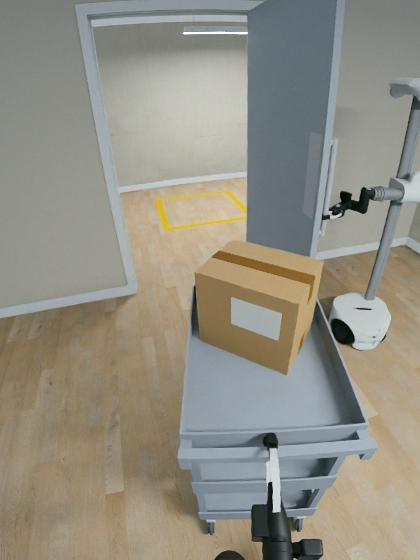

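Call:
{"method": "move", "body": {"r1": {"base":{"translate_m":0.25,"strafe_m":-0.18},"pace":"slow"}, "blocking": false, "cameras": []}}

Call:
{"method": "wait", "body": {"seconds": 6, "cameras": ["r1_head_camera"]}}

Scene clock: 1029.50 s.
move: r1 moving
r1.base_odometry: x=-2.756 y=+2.757 heading=-0.561
r1.turned_by_wheels: +0.000
r1.turned_by_imu: +0.000
r1.base_tilt: forward=-1.6 right=+1.2
r1.lidar_m: 0.38 0.41 2.31 1.98 1.98 2.28 3.50 3.51 3.26 2.73 2.75 0.43
r1.base_status: translate_m moving; strafe_m moving
r1.joint_positions: lift_m=+0.683 arm_m=+0.000 wrist_yaw_rad=-0.002 wrist_pitch_rad=+0.006 wrist_roll_rad=+1.569 gripper_m=-0.037
r1.joint_status: not commanded
r1.measured_speeds: translate_m=+0.043 strafe_m=-0.031 rotate_rad=+0.001 lift_m=+0.000 arm_m=+0.000 wrist_yaw_rad=+0.000 wrist_pitch_rad=+0.000 wrist_roll_rad=+0.000
r1.motor_effort: lift_m=+15(15) arm_m=+4(4) wheel_0=+7(8) wheel_1=-4(4) wheel_2=-7(10)
r1.servo_current: wrist_yaw_rad=46(59) wrist_pitch_rad=46(52) wrist_roll_rad=39(59) gripper_m=65(65)
r1.hand_pose: x=+0.4591 y=-0.0879 z=+0.8598 quat_wxyz=(+0.708, +0.706, +0.001, -0.003) (m; r1's base frame)
r1.wrist_depth_mm: - - - 237 239 1430 1229 / - - - 236 236 1661 - / - 549 585 235 236 - - / - 459 462 173 234 - - / - 508 496 171 232 - - / - - 207 174 230 - - / 1863 - 585 - 228 - -
r2.base_odometry: x=-1.642 y=-1.763 heading=-2.054
r2.turned_by_wheels: +0.000
r2.turned_by_imu: +0.000
r2.base_tilt: forward=-0.7 right=+0.1
r2.lidar_m: 0.41 0.47 0.88 4.85 2.80 1.65 1.40 1.41 1.11 0.96 0.91 0.55
r2.base_status: not commanded
r2.joint_positions: lift_m=+0.760 arm_m=+0.000 wrist_yaw_rad=+0.586 wrist_pitch_rad=+0.004 wrist_roll_rad=+0.001 gripper_m=-0.024
r2.joint_status: not commanded
r2.measured_speeds: all 0
r2.motor_effort: lift_m=+16(16) arm_m=-4(4) wheel_0=+6(6) wheel_1=-3(4) wheel_2=+14(14)
r2.servo_current: wrist_yaw_rad=267(286) wrist_pitch_rad=39(52) wrist_roll_rad=33(59) gripper_m=98(104)
r2.contact_limits: translate_m 0.8
r2.hand_pose: x=+0.4595 y=+0.0867 z=+0.9371 quat_wxyz=(+0.957, +0.000, +0.002, +0.289) (m; r2's base frame)
r2.wrist_depth_mm: - - - 165 218 200 187 / - - - 163 220 200 189 / - - 842 167 222 202 190 / - 809 842 167 223 204 191 / - 798 842 168 224 205 - / - - 183 168 216 206 193 / 1863 144 - - 225 202 193
pictures: none
No camera images: "cameras" was empty.

Scene clock: 1033.27 s.
earlier move: r1 done
r1.base_odometry: x=-2.645 y=+2.485 heading=-0.560
r1.turned_by_wheels: +0.000
r1.turned_by_imu: +0.001
r1.base_tilt: forward=-1.6 right=+1.3
r1.lidar_m: 0.36 0.37 2.41 2.22 2.21 2.54 3.70 3.71 2.96 2.50 2.51 0.46
r1.base_status: done
r1.joint_positions: lift_m=+0.683 arm_m=+0.000 wrist_yaw_rad=+0.002 wrist_pitch_rad=+0.006 wrist_roll_rad=+1.569 gripper_m=-0.037
r1.joint_status: not commanded
r1.measured_speeds: all 0
r1.motor_effort: lift_m=+15(15) arm_m=+4(4) wheel_0=+6(11) wheel_1=-2(5) wheel_2=-1(10)
r1.servo_current: wrist_yaw_rad=33(65) wrist_pitch_rad=46(52) wrist_roll_rad=46(72) gripper_m=65(72)
r1.hand_pose: x=+0.4594 y=-0.0869 z=+0.8598 quat_wxyz=(+0.708, +0.706, +0.003, -0.001) (m; r1's base frame)
r1.wrist_depth_mm: - - - 255 260 1255 1098 / - - - 252 251 1708 - / - 1060 1025 245 245 842 - / - 504 504 236 240 - - / 1863 480 473 176 236 - - / 1863 - 492 177 230 - - / 1756 554 179 145 177 - -
r2.base_odometry: x=-1.642 y=-1.763 heading=-2.054
r2.turned_by_wheels: +0.000
r2.turned_by_imu: +0.001
r2.base_tilt: forward=-0.7 right=+0.1
r2.lidar_m: 0.39 0.50 0.73 4.85 2.78 1.61 1.37 1.41 1.09 0.95 0.93 0.54
r2.base_status: not commanded
r2.joint_positions: lift_m=+0.760 arm_m=+0.000 wrist_yaw_rad=+0.586 wrist_pitch_rad=+0.004 wrist_roll_rad=+0.001 gripper_m=-0.024
r2.joint_status: not commanded
r2.measured_speeds: all 0
r2.on_its_own: wrist_yaw_rad is at rest, and its servo_current (273 mA) is outside its rest range (0 to 104 mA)
r2.motor_effort: lift_m=+16(16) arm_m=-3(4) wheel_0=+6(7) wheel_1=-4(4) wheel_2=+14(14)
r2.servo_current: wrist_yaw_rad=273(286) wrist_pitch_rad=39(52) wrist_roll_rad=52(65) gripper_m=98(104)
r2.contact_limits: translate_m 0.8
r2.hand_pose: x=+0.4595 y=+0.0867 z=+0.9371 quat_wxyz=(+0.957, +0.000, +0.002, +0.289) (m; r2's base frame)
r2.wrist_depth_mm: - - - 166 218 200 187 / - - - 164 221 201 188 / - - 591 167 221 202 190 / 1255 1160 580 167 224 203 190 / 854 640 591 167 225 204 - / 723 525 186 168 216 206 193 / 1281 153 - - 225 202 193
wait: 3.77 of 6 s (r1 has come to rest)
pictures: r1_head_camera
Images, in order (width x height): r1_head_camera 420x560.

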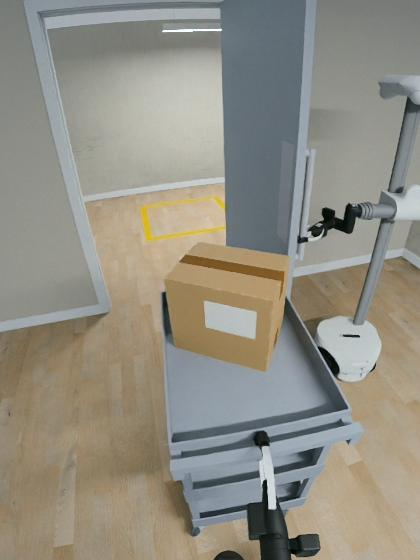

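Call:
{"method": "move", "body": {"r1": {"base":{"translate_m":0.45,"strafe_m":-0.08},"pace":"slow"}, "blocking": false, "cameras": []}}

Call:
{"method": "wait", "body": {"seconds": 7, "cameras": ["r1_head_camera"]}}

Scene clock: 1044.90 s.
move: r1 moving
r1.base_odometry: x=-2.636 y=+2.476 heading=-0.560
r1.turned_by_wheels: +0.000
r1.turned_by_imu: +0.000
r1.base_tilt: forward=-1.6 right=+1.3
r1.lidar_m: 0.36 0.37 2.41 2.21 2.20 2.55 3.70 3.71 2.97 2.50 2.50 0.43
r1.base_status: translate_m moving; strafe_m moving
r1.joint_positions: lift_m=+0.683 arm_m=+0.000 wrist_yaw_rad=+0.002 wrist_pitch_rad=+0.006 wrist_roll_rad=+1.569 gripper_m=-0.037
r1.joint_status: not commanded
r1.measured_speeds: translate_m=+0.048 strafe_m=-0.009 rotate_rad=-0.001 lift_m=+0.000 arm_m=+0.000 wrist_yaw_rad=+0.000 wrist_pitch_rad=+0.000 wrist_roll_rad=+0.000
r1.motor_effort: lift_m=+15(15) arm_m=+4(4) wheel_0=+8(10) wheel_1=+5(7) wheel_2=-7(7)
r1.servo_current: wrist_yaw_rad=52(59) wrist_pitch_rad=46(59) wrist_roll_rad=46(59) gripper_m=59(65)
r1.hand_pose: x=+0.4594 y=-0.0869 z=+0.8598 quat_wxyz=(+0.708, +0.706, +0.003, -0.001) (m; r1's base frame)
r1.wrist_depth_mm: - - - 260 262 1281 1078 / - - - 252 254 1756 - / - 1060 1042 244 248 842 - / - 484 512 239 240 - - / 1921 477 473 176 235 - - / 1808 - 211 177 230 - - / 1808 - 182 147 221 - -
r2.base_odometry: x=-1.642 y=-1.763 heading=-2.054
r2.turned_by_wheels: +0.000
r2.turned_by_imu: +0.000
r2.base_tilt: forward=-0.7 right=+0.1
r2.lidar_m: 0.38 0.49 0.75 4.84 2.80 1.66 1.40 1.39 1.13 0.96 0.91 0.56
r2.base_status: not commanded
r2.joint_positions: lift_m=+0.760 arm_m=+0.000 wrist_yaw_rad=+0.586 wrist_pitch_rad=+0.004 wrist_roll_rad=+0.001 gripper_m=-0.024
r2.joint_status: not commanded
r2.measured_speeds: all 0
r2.motor_effort: lift_m=+16(16) arm_m=-3(4) wheel_0=+6(7) wheel_1=-3(4) wheel_2=+14(14)
r2.servo_current: wrist_yaw_rad=273(280) wrist_pitch_rad=46(52) wrist_roll_rad=52(59) gripper_m=98(104)
r2.contact_limits: translate_m 0.8
r2.hand_pose: x=+0.4595 y=+0.0867 z=+0.9371 quat_wxyz=(+0.957, +0.000, +0.002, +0.289) (m; r2's base frame)
r2.wrist_depth_mm: - - - 166 219 200 187 / - - - 163 221 200 189 / - - 580 167 222 203 190 / 1281 1138 574 167 224 203 191 / 866 559 580 168 225 205 - / 691 517 185 168 216 206 193 / 1255 1025 - - 225 200 194
pictures: none
No camera images: "cameras" was empty.

Scene clock: 1050.23 s.
earlier move: r1 done
r1.base_odometry: x=-2.307 y=+2.178 heading=-0.559
r1.turned_by_wheels: +0.001
r1.turned_by_imu: +0.000
r1.base_tilt: forward=-1.6 right=+1.2
r1.lidar_m: 0.33 0.32 1.96 2.40 2.40 2.80 4.11 4.11 2.72 2.31 1.08 0.46
r1.base_status: done
r1.joint_positions: lift_m=+0.683 arm_m=+0.000 wrist_yaw_rad=+0.004 wrist_pitch_rad=+0.006 wrist_roll_rad=+1.569 gripper_m=-0.037
r1.joint_status: not commanded
r1.measured_speeds: all 0
r1.motor_effort: lift_m=+15(15) arm_m=+4(4) wheel_0=+12(14) wheel_1=+5(7) wheel_2=-1(11)
r1.servo_current: wrist_yaw_rad=46(65) wrist_pitch_rad=52(59) wrist_roll_rad=46(65) gripper_m=65(72)
r1.hand_pose: x=+0.4597 y=-0.0862 z=+0.8598 quat_wxyz=(+0.708, +0.706, +0.004, +0.000) (m; r1's base frame)
r1.wrist_depth_mm: - - 715 - 315 322 325 / - - 621 - 287 1576 1205 / 549 539 544 - 273 549 - / - - 654 251 257 - - / - 492 488 184 242 - - / - 473 466 176 230 - - / - 477 178 165 176 - -
r2.base_odometry: x=-1.642 y=-1.763 heading=-2.054
r2.turned_by_wheels: +0.000
r2.turned_by_imu: +0.000
r2.base_tilt: forward=-0.7 right=+0.1
r2.lidar_m: 0.39 0.48 0.55 4.85 2.79 1.63 1.39 1.42 1.13 0.95 0.91 0.54
r2.base_status: not commanded
r2.joint_positions: lift_m=+0.760 arm_m=+0.000 wrist_yaw_rad=+0.580 wrist_pitch_rad=+0.004 wrist_roll_rad=+0.001 gripper_m=-0.024
r2.joint_status: not commanded
r2.measured_speeds: all 0
r2.on_its_own: wrist_yaw_rad is at rest, and its servo_current (202 mA) is outside its rest range (0 to 104 mA)
r2.motor_effort: lift_m=+16(16) arm_m=-4(4) wheel_0=+6(7) wheel_1=-1(4) wheel_2=+8(14)
r2.servo_current: wrist_yaw_rad=202(286) wrist_pitch_rad=39(52) wrist_roll_rad=59(59) gripper_m=98(104)
r2.contact_limits: translate_m 0.8
r2.hand_pose: x=+0.4600 y=+0.0849 z=+0.9371 quat_wxyz=(+0.958, +0.000, +0.002, +0.286) (m; r2's base frame)
r2.wrist_depth_mm: - - - 163 216 198 186 / - - - 231 218 200 187 / - - - 164 220 200 188 / 917 - - 171 220 202 189 / - 715 591 170 222 203 - / 399 459 182 167 216 205 191 / 368 338 319 - 222 200 191
wait: 5.33 of 7 s (r1 has come to rest)
pictures: r1_head_camera
Images, in order (width x height): r1_head_camera 420x560.

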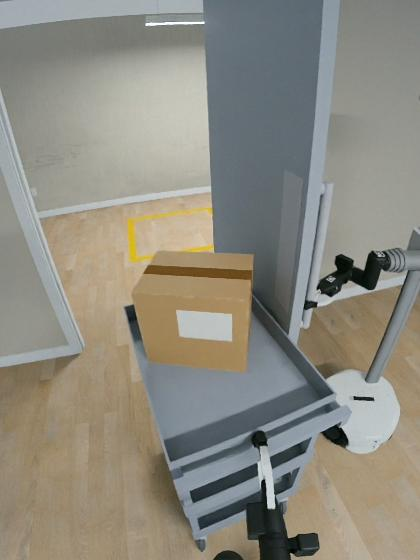

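Call:
{"method": "zoom_image", "body": {"camera": "r1_head_camera", "region": [200, 230, 360, 450]}}

Call:
{"method": "wait", "body": {"seconds": 0, "cameras": ["r2_head_camera","r1_head_right_camera","r1_wrist_camera","r2_head_right_camera","r2_head_left_camera"]}}

Scaled by 2.291 from the camera's 420x560 image, which has a finer 600x800 frame.

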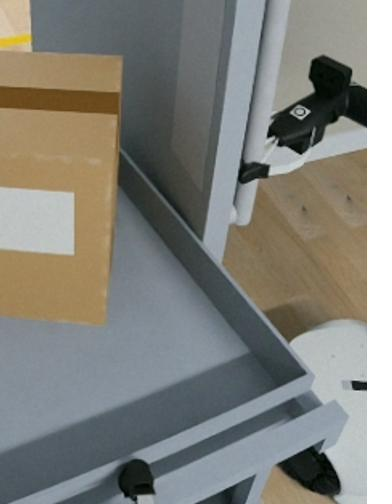

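Scene clock: 1058.67 s.
r1.base_odometry: x=-2.307 y=+2.178 heading=-0.559
r1.turned_by_wheels: +0.000
r1.turned_by_imu: +0.000
r1.base_tilt: forward=-1.6 right=+1.2
r1.lidar_m: 0.32 0.34 1.93 2.42 2.41 2.77 4.13 4.11 2.75 2.32 1.11 0.45
r1.base_status: done
r1.joint_positions: lift_m=+0.683 arm_m=+0.000 wrist_yaw_rad=+0.004 wrist_pitch_rad=+0.006 wrist_roll_rad=+1.569 gripper_m=-0.037
r1.joint_status: not commanded
r1.measured_speeds: all 0
r1.motor_effort: lift_m=+15(15) arm_m=+4(4) wheel_0=+12(14) wheel_1=+5(7) wheel_2=-1(11)
r1.servo_current: wrist_yaw_rad=39(65) wrist_pitch_rad=46(59) wrist_roll_rad=52(65) gripper_m=65(72)
r1.hand_pose: x=+0.4597 y=-0.0862 z=+0.8598 quat_wxyz=(+0.708, +0.706, +0.004, +0.000) (m; r1's base frame)
r1.wrist_depth_mm: - - 732 - 317 322 324 / - - 615 - 289 1576 1205 / 549 544 549 - 274 549 - / - - 654 251 257 - - / - 492 484 184 242 - - / - 469 462 175 229 - - / - 477 178 166 176 - -
r2.base_odometry: x=-1.642 y=-1.763 heading=-2.054
r2.turned_by_wheels: +0.000
r2.turned_by_imu: +0.000
r2.base_tilt: forward=-0.6 right=+0.0
r2.lidar_m: 0.38 0.46 0.55 4.85 2.80 1.65 1.40 1.40 1.11 0.96 0.89 0.57
r2.base_status: not commanded
r2.joint_positions: lift_m=+0.760 arm_m=+0.000 wrist_yaw_rad=+0.580 wrist_pitch_rad=+0.004 wrist_roll_rad=+0.001 gripper_m=-0.024
r2.joint_status: not commanded
r2.measured_speeds: all 0
r2.on_its_own: wrist_yaw_rad is at rest, and its servo_current (195 mA) is outside its rest range (0 to 104 mA)
r2.motor_effort: lift_m=+16(16) arm_m=-3(4) wheel_0=+6(7) wheel_1=-1(4) wheel_2=+8(14)
r2.servo_current: wrist_yaw_rad=195(286) wrist_pitch_rad=39(52) wrist_roll_rad=52(59) gripper_m=91(104)
r2.contact_limits: translate_m 0.8
r2.hand_pose: x=+0.4600 y=+0.0849 z=+0.9371 quat_wxyz=(+0.958, +0.000, +0.002, +0.286) (m; r2's base frame)
r2.wrist_depth_mm: - - - 163 217 198 186 / - - - 230 217 200 187 / - - - 164 218 201 188 / 931 - - 171 220 202 189 / - 715 591 171 224 204 - / 399 459 182 166 214 204 191 / 368 338 320 - 222 200 192
pictures: r1_head_right_camera, r1_wrist_camera, r2_head_camera, r2_head_left_camera, r2_head_right_camera
Images, in order (width x height): r1_head_right_camera 420x672, r1_wrist_camera 616x392, r2_head_camera 420x560, r2_head_left_camera 420x672, r2_head_right_camera 420x672.

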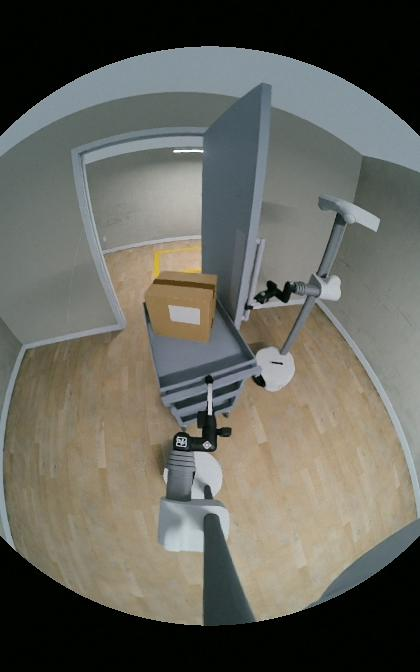

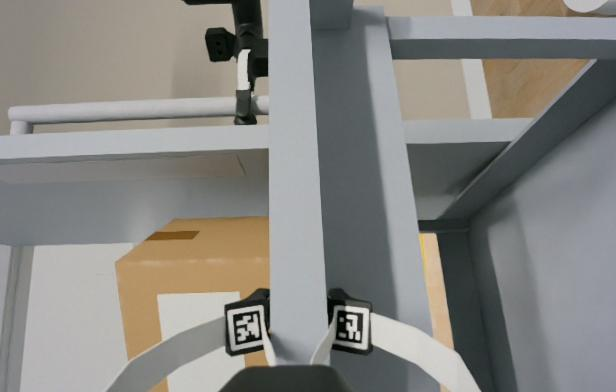

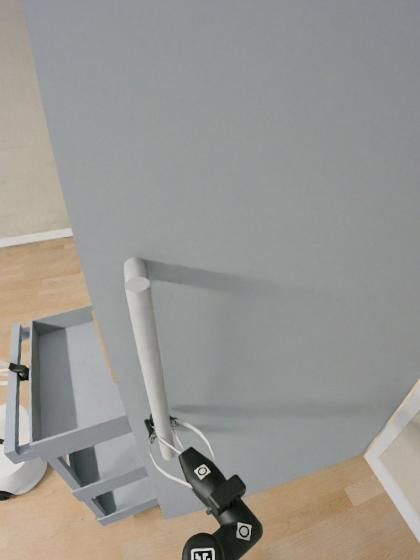

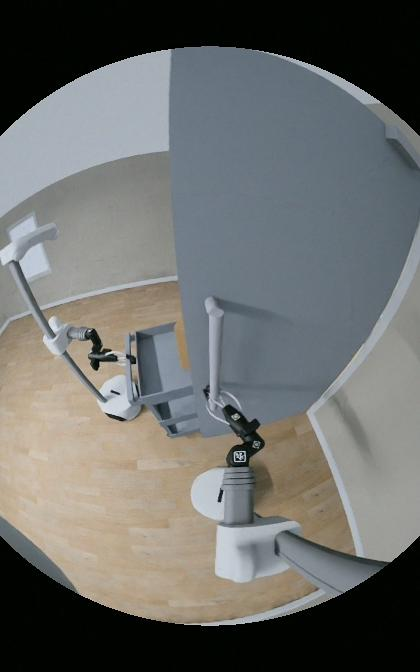

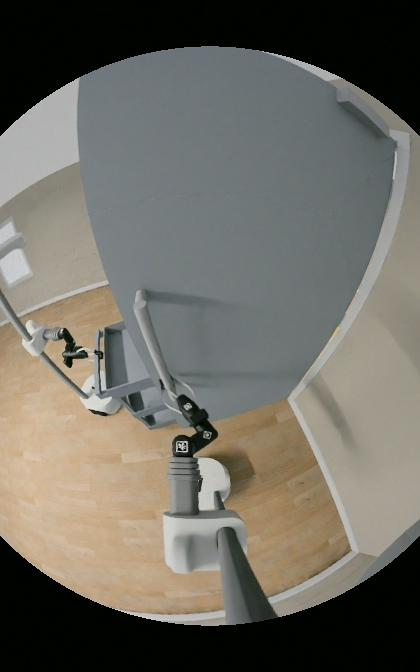

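Call:
{"method": "move", "body": {"r1": {"base":{"translate_m":0.12,"strafe_m":0.13},"pace":"slow"}, "blocking": false, "cameras": []}}

Call:
{"method": "wait", "body": {"seconds": 7, "cameras": ["r1_head_camera"]}}

Scene clock: 1067.20 s.
move: r1 moving
r1.base_odometry: x=-2.294 y=+2.181 heading=-0.559
r1.turned_by_wheels: +0.000
r1.turned_by_imu: -0.001
r1.base_tilt: forward=-1.6 right=+1.3
r1.lidar_m: 0.33 0.34 1.93 2.41 2.41 2.76 4.13 4.12 2.74 2.29 1.09 0.47
r1.base_status: translate_m moving; strafe_m moving
r1.joint_positions: lift_m=+0.683 arm_m=+0.000 wrist_yaw_rad=+0.004 wrist_pitch_rad=+0.006 wrist_roll_rad=+1.569 gripper_m=-0.037
r1.joint_status: not commanded
r1.measured_speeds: translate_m=+0.034 strafe_m=+0.036 rotate_rad=+0.000 lift_m=+0.000 arm_m=+0.000 wrist_yaw_rad=+0.000 wrist_pitch_rad=+0.000 wrist_roll_rad=+0.000
r1.motor_effort: lift_m=+15(15) arm_m=+4(4) wheel_0=+2(12) wheel_1=+5(10) wheel_2=-8(9)
r1.servo_current: wrist_yaw_rad=52(59) wrist_pitch_rad=46(52) wrist_roll_rad=52(65) gripper_m=59(65)
r1.hand_pose: x=+0.4596 y=-0.0862 z=+0.8598 quat_wxyz=(+0.708, +0.706, +0.004, -0.001) (m; r1's base frame)
r1.wrist_depth_mm: - - 723 - 317 325 329 / - - 609 - 287 1618 1255 / 544 535 539 - 274 549 - / - - - 253 255 - - / - 508 500 184 241 - - / - 466 212 174 229 - - / - 473 480 144 212 - -
r2.base_odometry: x=-1.642 y=-1.763 heading=-2.054
r2.turned_by_wheels: +0.000
r2.turned_by_imu: +0.001
r2.base_tilt: forward=-0.7 right=+0.1
r2.lidar_m: 0.40 0.46 0.59 4.86 2.78 1.62 1.40 1.39 1.12 0.94 0.91 0.54
r2.base_status: not commanded
r2.joint_positions: lift_m=+0.760 arm_m=+0.000 wrist_yaw_rad=+0.580 wrist_pitch_rad=+0.004 wrist_roll_rad=+0.001 gripper_m=-0.024
r2.joint_status: not commanded
r2.measured_speeds: all 0
r2.motor_effort: lift_m=+16(16) arm_m=-3(4) wheel_0=+6(6) wheel_1=-1(2) wheel_2=+8(9)
r2.servo_current: wrist_yaw_rad=208(208) wrist_pitch_rad=46(46) wrist_roll_rad=52(52) gripper_m=85(98)
r2.contact_limits: translate_m 0.8
r2.hand_pose: x=+0.4600 y=+0.0849 z=+0.9371 quat_wxyz=(+0.958, +0.000, +0.002, +0.286) (m; r2's base frame)
r2.wrist_depth_mm: - - - 170 217 198 186 / - - - 163 218 200 187 / - - - 163 220 201 189 / 976 - - 169 221 201 189 / - 699 699 165 224 204 - / 392 459 185 166 216 204 191 / 373 342 320 - 223 200 191
pictures: none
No camera images: "cameras" was empty.

Scene clock: 1069.73 s.
earlier move: r1 done
r1.base_odometry: x=-2.136 y=+2.224 heading=-0.560
r1.turned_by_wheels: +0.000
r1.turned_by_imu: +0.000
r1.base_tilt: forward=-1.6 right=+1.3
r1.lidar_m: 0.32 0.35 1.79 2.30 2.33 2.67 - 4.25 2.84 2.41 0.96 0.44
r1.base_status: done
r1.joint_positions: lift_m=+0.683 arm_m=+0.000 wrist_yaw_rad=-0.003 wrist_pitch_rad=+0.006 wrist_roll_rad=+1.569 gripper_m=-0.037
r1.joint_status: not commanded
r1.measured_speeds: all 0
r1.motor_effort: lift_m=+15(15) arm_m=+4(4) wheel_0=-7(12) wheel_1=+3(10) wheel_2=-3(10)
r1.servo_current: wrist_yaw_rad=52(65) wrist_pitch_rad=46(59) wrist_roll_rad=52(65) gripper_m=59(72)
r1.hand_pose: x=+0.4590 y=-0.0882 z=+0.8598 quat_wxyz=(+0.708, +0.706, +0.001, -0.003) (m; r1's base frame)
r1.wrist_depth_mm: 439 436 445 246 324 327 1098 / 469 477 480 439 336 480 462 / - - - - 276 - - / - - - 196 257 - - / - 569 512 236 240 - - / - 466 187 181 229 - - / - 473 477 144 211 - -
r2.base_odometry: x=-1.642 y=-1.763 heading=-2.054
r2.turned_by_wheels: +0.000
r2.turned_by_imu: +0.000
r2.base_tilt: forward=-0.7 right=+0.1
r2.lidar_m: 0.41 0.49 0.96 4.85 2.81 1.61 1.39 1.40 1.13 0.95 0.91 0.53
r2.base_status: not commanded
r2.joint_positions: lift_m=+0.760 arm_m=+0.000 wrist_yaw_rad=+0.580 wrist_pitch_rad=+0.004 wrist_roll_rad=+0.001 gripper_m=-0.024
r2.joint_status: not commanded
r2.measured_speeds: all 0
r2.on_its_own: wrist_yaw_rad is at rest, and its servo_current (195 mA) is outside its rest range (0 to 104 mA)
r2.motor_effort: lift_m=+16(16) arm_m=-4(4) wheel_0=+7(8) wheel_1=-1(2) wheel_2=+8(9)
r2.servo_current: wrist_yaw_rad=195(215) wrist_pitch_rad=39(52) wrist_roll_rad=52(59) gripper_m=91(98)
r2.contact_limits: translate_m 0.8
r2.hand_pose: x=+0.4600 y=+0.0849 z=+0.9371 quat_wxyz=(+0.958, +0.000, +0.002, +0.286) (m; r2's base frame)
r2.wrist_depth_mm: - - - 166 218 200 187 / - - - 163 220 200 188 / - - - 167 221 202 190 / - 991 854 167 223 203 190 / - - 707 168 226 205 - / - 917 183 168 216 206 193 / - 1863 375 - 224 202 193
wait: 2.53 of 7 s (r1 has come to rest)
pictures: r1_head_camera
Images, in order (width x height): r1_head_camera 420x560.

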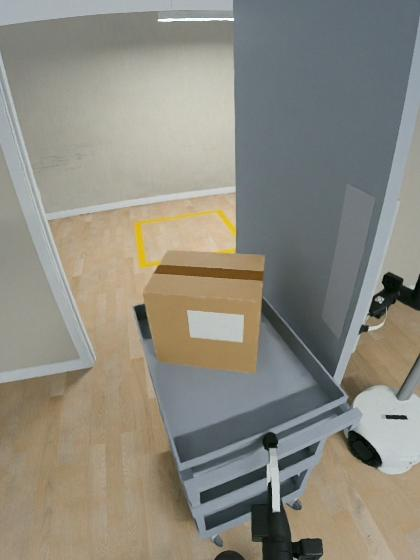

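Call:
{"method": "move", "body": {"r1": {"base":{"translate_m":0.15,"strafe_m":0.15},"pace":"slow"}, "blocking": false, "cameras": []}}

Call:
{"method": "wait", "body": {"seconds": 7, "cameras": ["r1_head_camera"]}}

Scene clock: 1078.77 s.
move: r1 moving
r1.base_odometry: x=-2.124 y=+2.227 heading=-0.560
r1.turned_by_wheels: -0.001
r1.turned_by_imu: -0.001
r1.base_tilt: forward=-1.6 right=+1.3
r1.lidar_m: 0.30 0.36 1.77 2.30 2.29 2.65 - 4.27 2.84 2.42 0.96 0.46
r1.base_status: translate_m moving; strafe_m moving
r1.joint_positions: lift_m=+0.683 arm_m=+0.000 wrist_yaw_rad=-0.003 wrist_pitch_rad=+0.006 wrist_roll_rad=+1.569 gripper_m=-0.037
r1.joint_status: not commanded
r1.measured_speeds: translate_m=+0.036 strafe_m=+0.036 rotate_rad=+0.003 lift_m=+0.000 arm_m=+0.000 wrist_yaw_rad=+0.000 wrist_pitch_rad=+0.000 wrist_roll_rad=+0.000
r1.motor_effort: lift_m=+15(15) arm_m=+4(4) wheel_0=-8(9) wheel_1=+5(8) wheel_2=-6(9)
r1.servo_current: wrist_yaw_rad=59(65) wrist_pitch_rad=52(52) wrist_roll_rad=46(65) gripper_m=59(65)
r1.hand_pose: x=+0.4590 y=-0.0882 z=+0.8598 quat_wxyz=(+0.708, +0.706, +0.001, -0.003) (m; r1's base frame)
r1.wrist_depth_mm: 427 436 436 430 324 329 1078 / 477 480 492 445 336 496 496 / - - - - 276 - - / - - - 196 258 - - / - 574 512 236 239 - - / - 466 186 181 228 - - / - 466 469 144 211 - -
r2.base_odometry: x=-1.642 y=-1.763 heading=-2.054
r2.turned_by_wheels: +0.000
r2.turned_by_imu: +0.000
r2.base_tilt: forward=-0.7 right=+0.0
r2.lidar_m: 0.38 0.48 0.97 4.85 2.78 1.63 1.40 1.41 1.08 0.97 0.94 0.53
r2.base_status: not commanded
r2.joint_positions: lift_m=+0.760 arm_m=+0.000 wrist_yaw_rad=+0.580 wrist_pitch_rad=+0.004 wrist_roll_rad=+0.001 gripper_m=-0.024
r2.joint_status: not commanded
r2.measured_speeds: all 0
r2.motor_effort: lift_m=+16(16) arm_m=-3(4) wheel_0=+7(7) wheel_1=-1(2) wheel_2=+8(9)
r2.servo_current: wrist_yaw_rad=208(215) wrist_pitch_rad=33(46) wrist_roll_rad=46(59) gripper_m=91(91)
r2.contact_limits: translate_m 0.8
r2.hand_pose: x=+0.4600 y=+0.0849 z=+0.9371 quat_wxyz=(+0.958, +0.000, +0.002, +0.286) (m; r2's base frame)
r2.wrist_depth_mm: - - - 166 218 200 187 / - - - 163 220 200 188 / - - - 167 221 202 190 / - 946 831 168 223 203 191 / - - 699 168 225 206 - / - - 184 168 216 206 193 / - 1808 377 - 225 201 193
pictures: none
No camera images: "cameras" was empty.

Scene clock: 1081.63 s.
earlier move: r1 done
r1.base_odometry: x=-1.930 y=+2.271 heading=-0.560
r1.turned_by_wheels: +0.000
r1.turned_by_imu: +0.000
r1.base_tilt: forward=-1.6 right=+1.3
r1.lidar_m: 0.33 0.33 1.55 2.22 2.20 2.54 - 4.43 2.98 2.50 0.83 0.46
r1.base_status: done
r1.joint_positions: lift_m=+0.683 arm_m=+0.000 wrist_yaw_rad=-0.003 wrist_pitch_rad=+0.006 wrist_roll_rad=+1.569 gripper_m=-0.037
r1.joint_status: not commanded
r1.measured_speeds: all 0
r1.motor_effort: lift_m=+15(15) arm_m=+4(4) wheel_0=-6(9) wheel_1=+1(8) wheel_2=-4(9)
r1.servo_current: wrist_yaw_rad=52(78) wrist_pitch_rad=46(59) wrist_roll_rad=59(65) gripper_m=59(65)
r1.hand_pose: x=+0.4590 y=-0.0882 z=+0.8598 quat_wxyz=(+0.708, +0.706, +0.001, -0.003) (m; r1's base frame)
r1.wrist_depth_mm: 521 530 535 236 319 325 325 / - - - - 289 - - / - - - - 267 - - / - - - 255 255 - - / - 517 469 236 241 - - / - 469 187 181 228 - - / - 480 480 144 213 - -
r2.base_odometry: x=-1.642 y=-1.763 heading=-2.054
r2.turned_by_wheels: +0.000
r2.turned_by_imu: +0.000
r2.base_tilt: forward=-0.7 right=+0.1
r2.lidar_m: 0.40 0.48 3.91 4.83 2.78 1.64 1.38 1.40 1.11 0.95 0.90 0.53
r2.base_status: not commanded
r2.joint_positions: lift_m=+0.760 arm_m=+0.000 wrist_yaw_rad=+0.580 wrist_pitch_rad=+0.004 wrist_roll_rad=+0.001 gripper_m=-0.024
r2.joint_status: not commanded
r2.measured_speeds: all 0
r2.on_its_own: wrist_yaw_rad is at rest, and its servo_current (215 mA) is outside its rest range (0 to 104 mA)
r2.motor_effort: lift_m=+16(16) arm_m=-4(4) wheel_0=+7(8) wheel_1=-1(2) wheel_2=+8(9)
r2.servo_current: wrist_yaw_rad=215(221) wrist_pitch_rad=46(52) wrist_roll_rad=52(65) gripper_m=85(98)
r2.contact_limits: translate_m 0.8
r2.hand_pose: x=+0.4600 y=+0.0849 z=+0.9371 quat_wxyz=(+0.958, +0.000, +0.002, +0.286) (m; r2's base frame)
r2.wrist_depth_mm: - - 931 167 217 199 187 / - - 931 163 220 200 188 / - - 931 167 220 202 189 / - - 267 167 223 203 190 / - - 960 168 225 205 - / - - 184 168 217 206 193 / - 1863 960 - 225 201 193
wait: 2.87 of 7 s (r1 has come to rest)
pictures: r1_head_camera
Images, in order (width x height): r1_head_camera 420x560.

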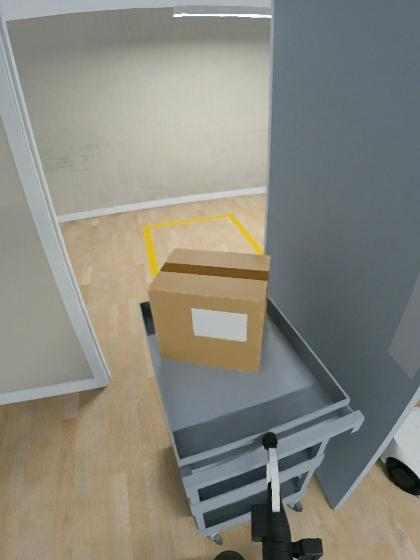

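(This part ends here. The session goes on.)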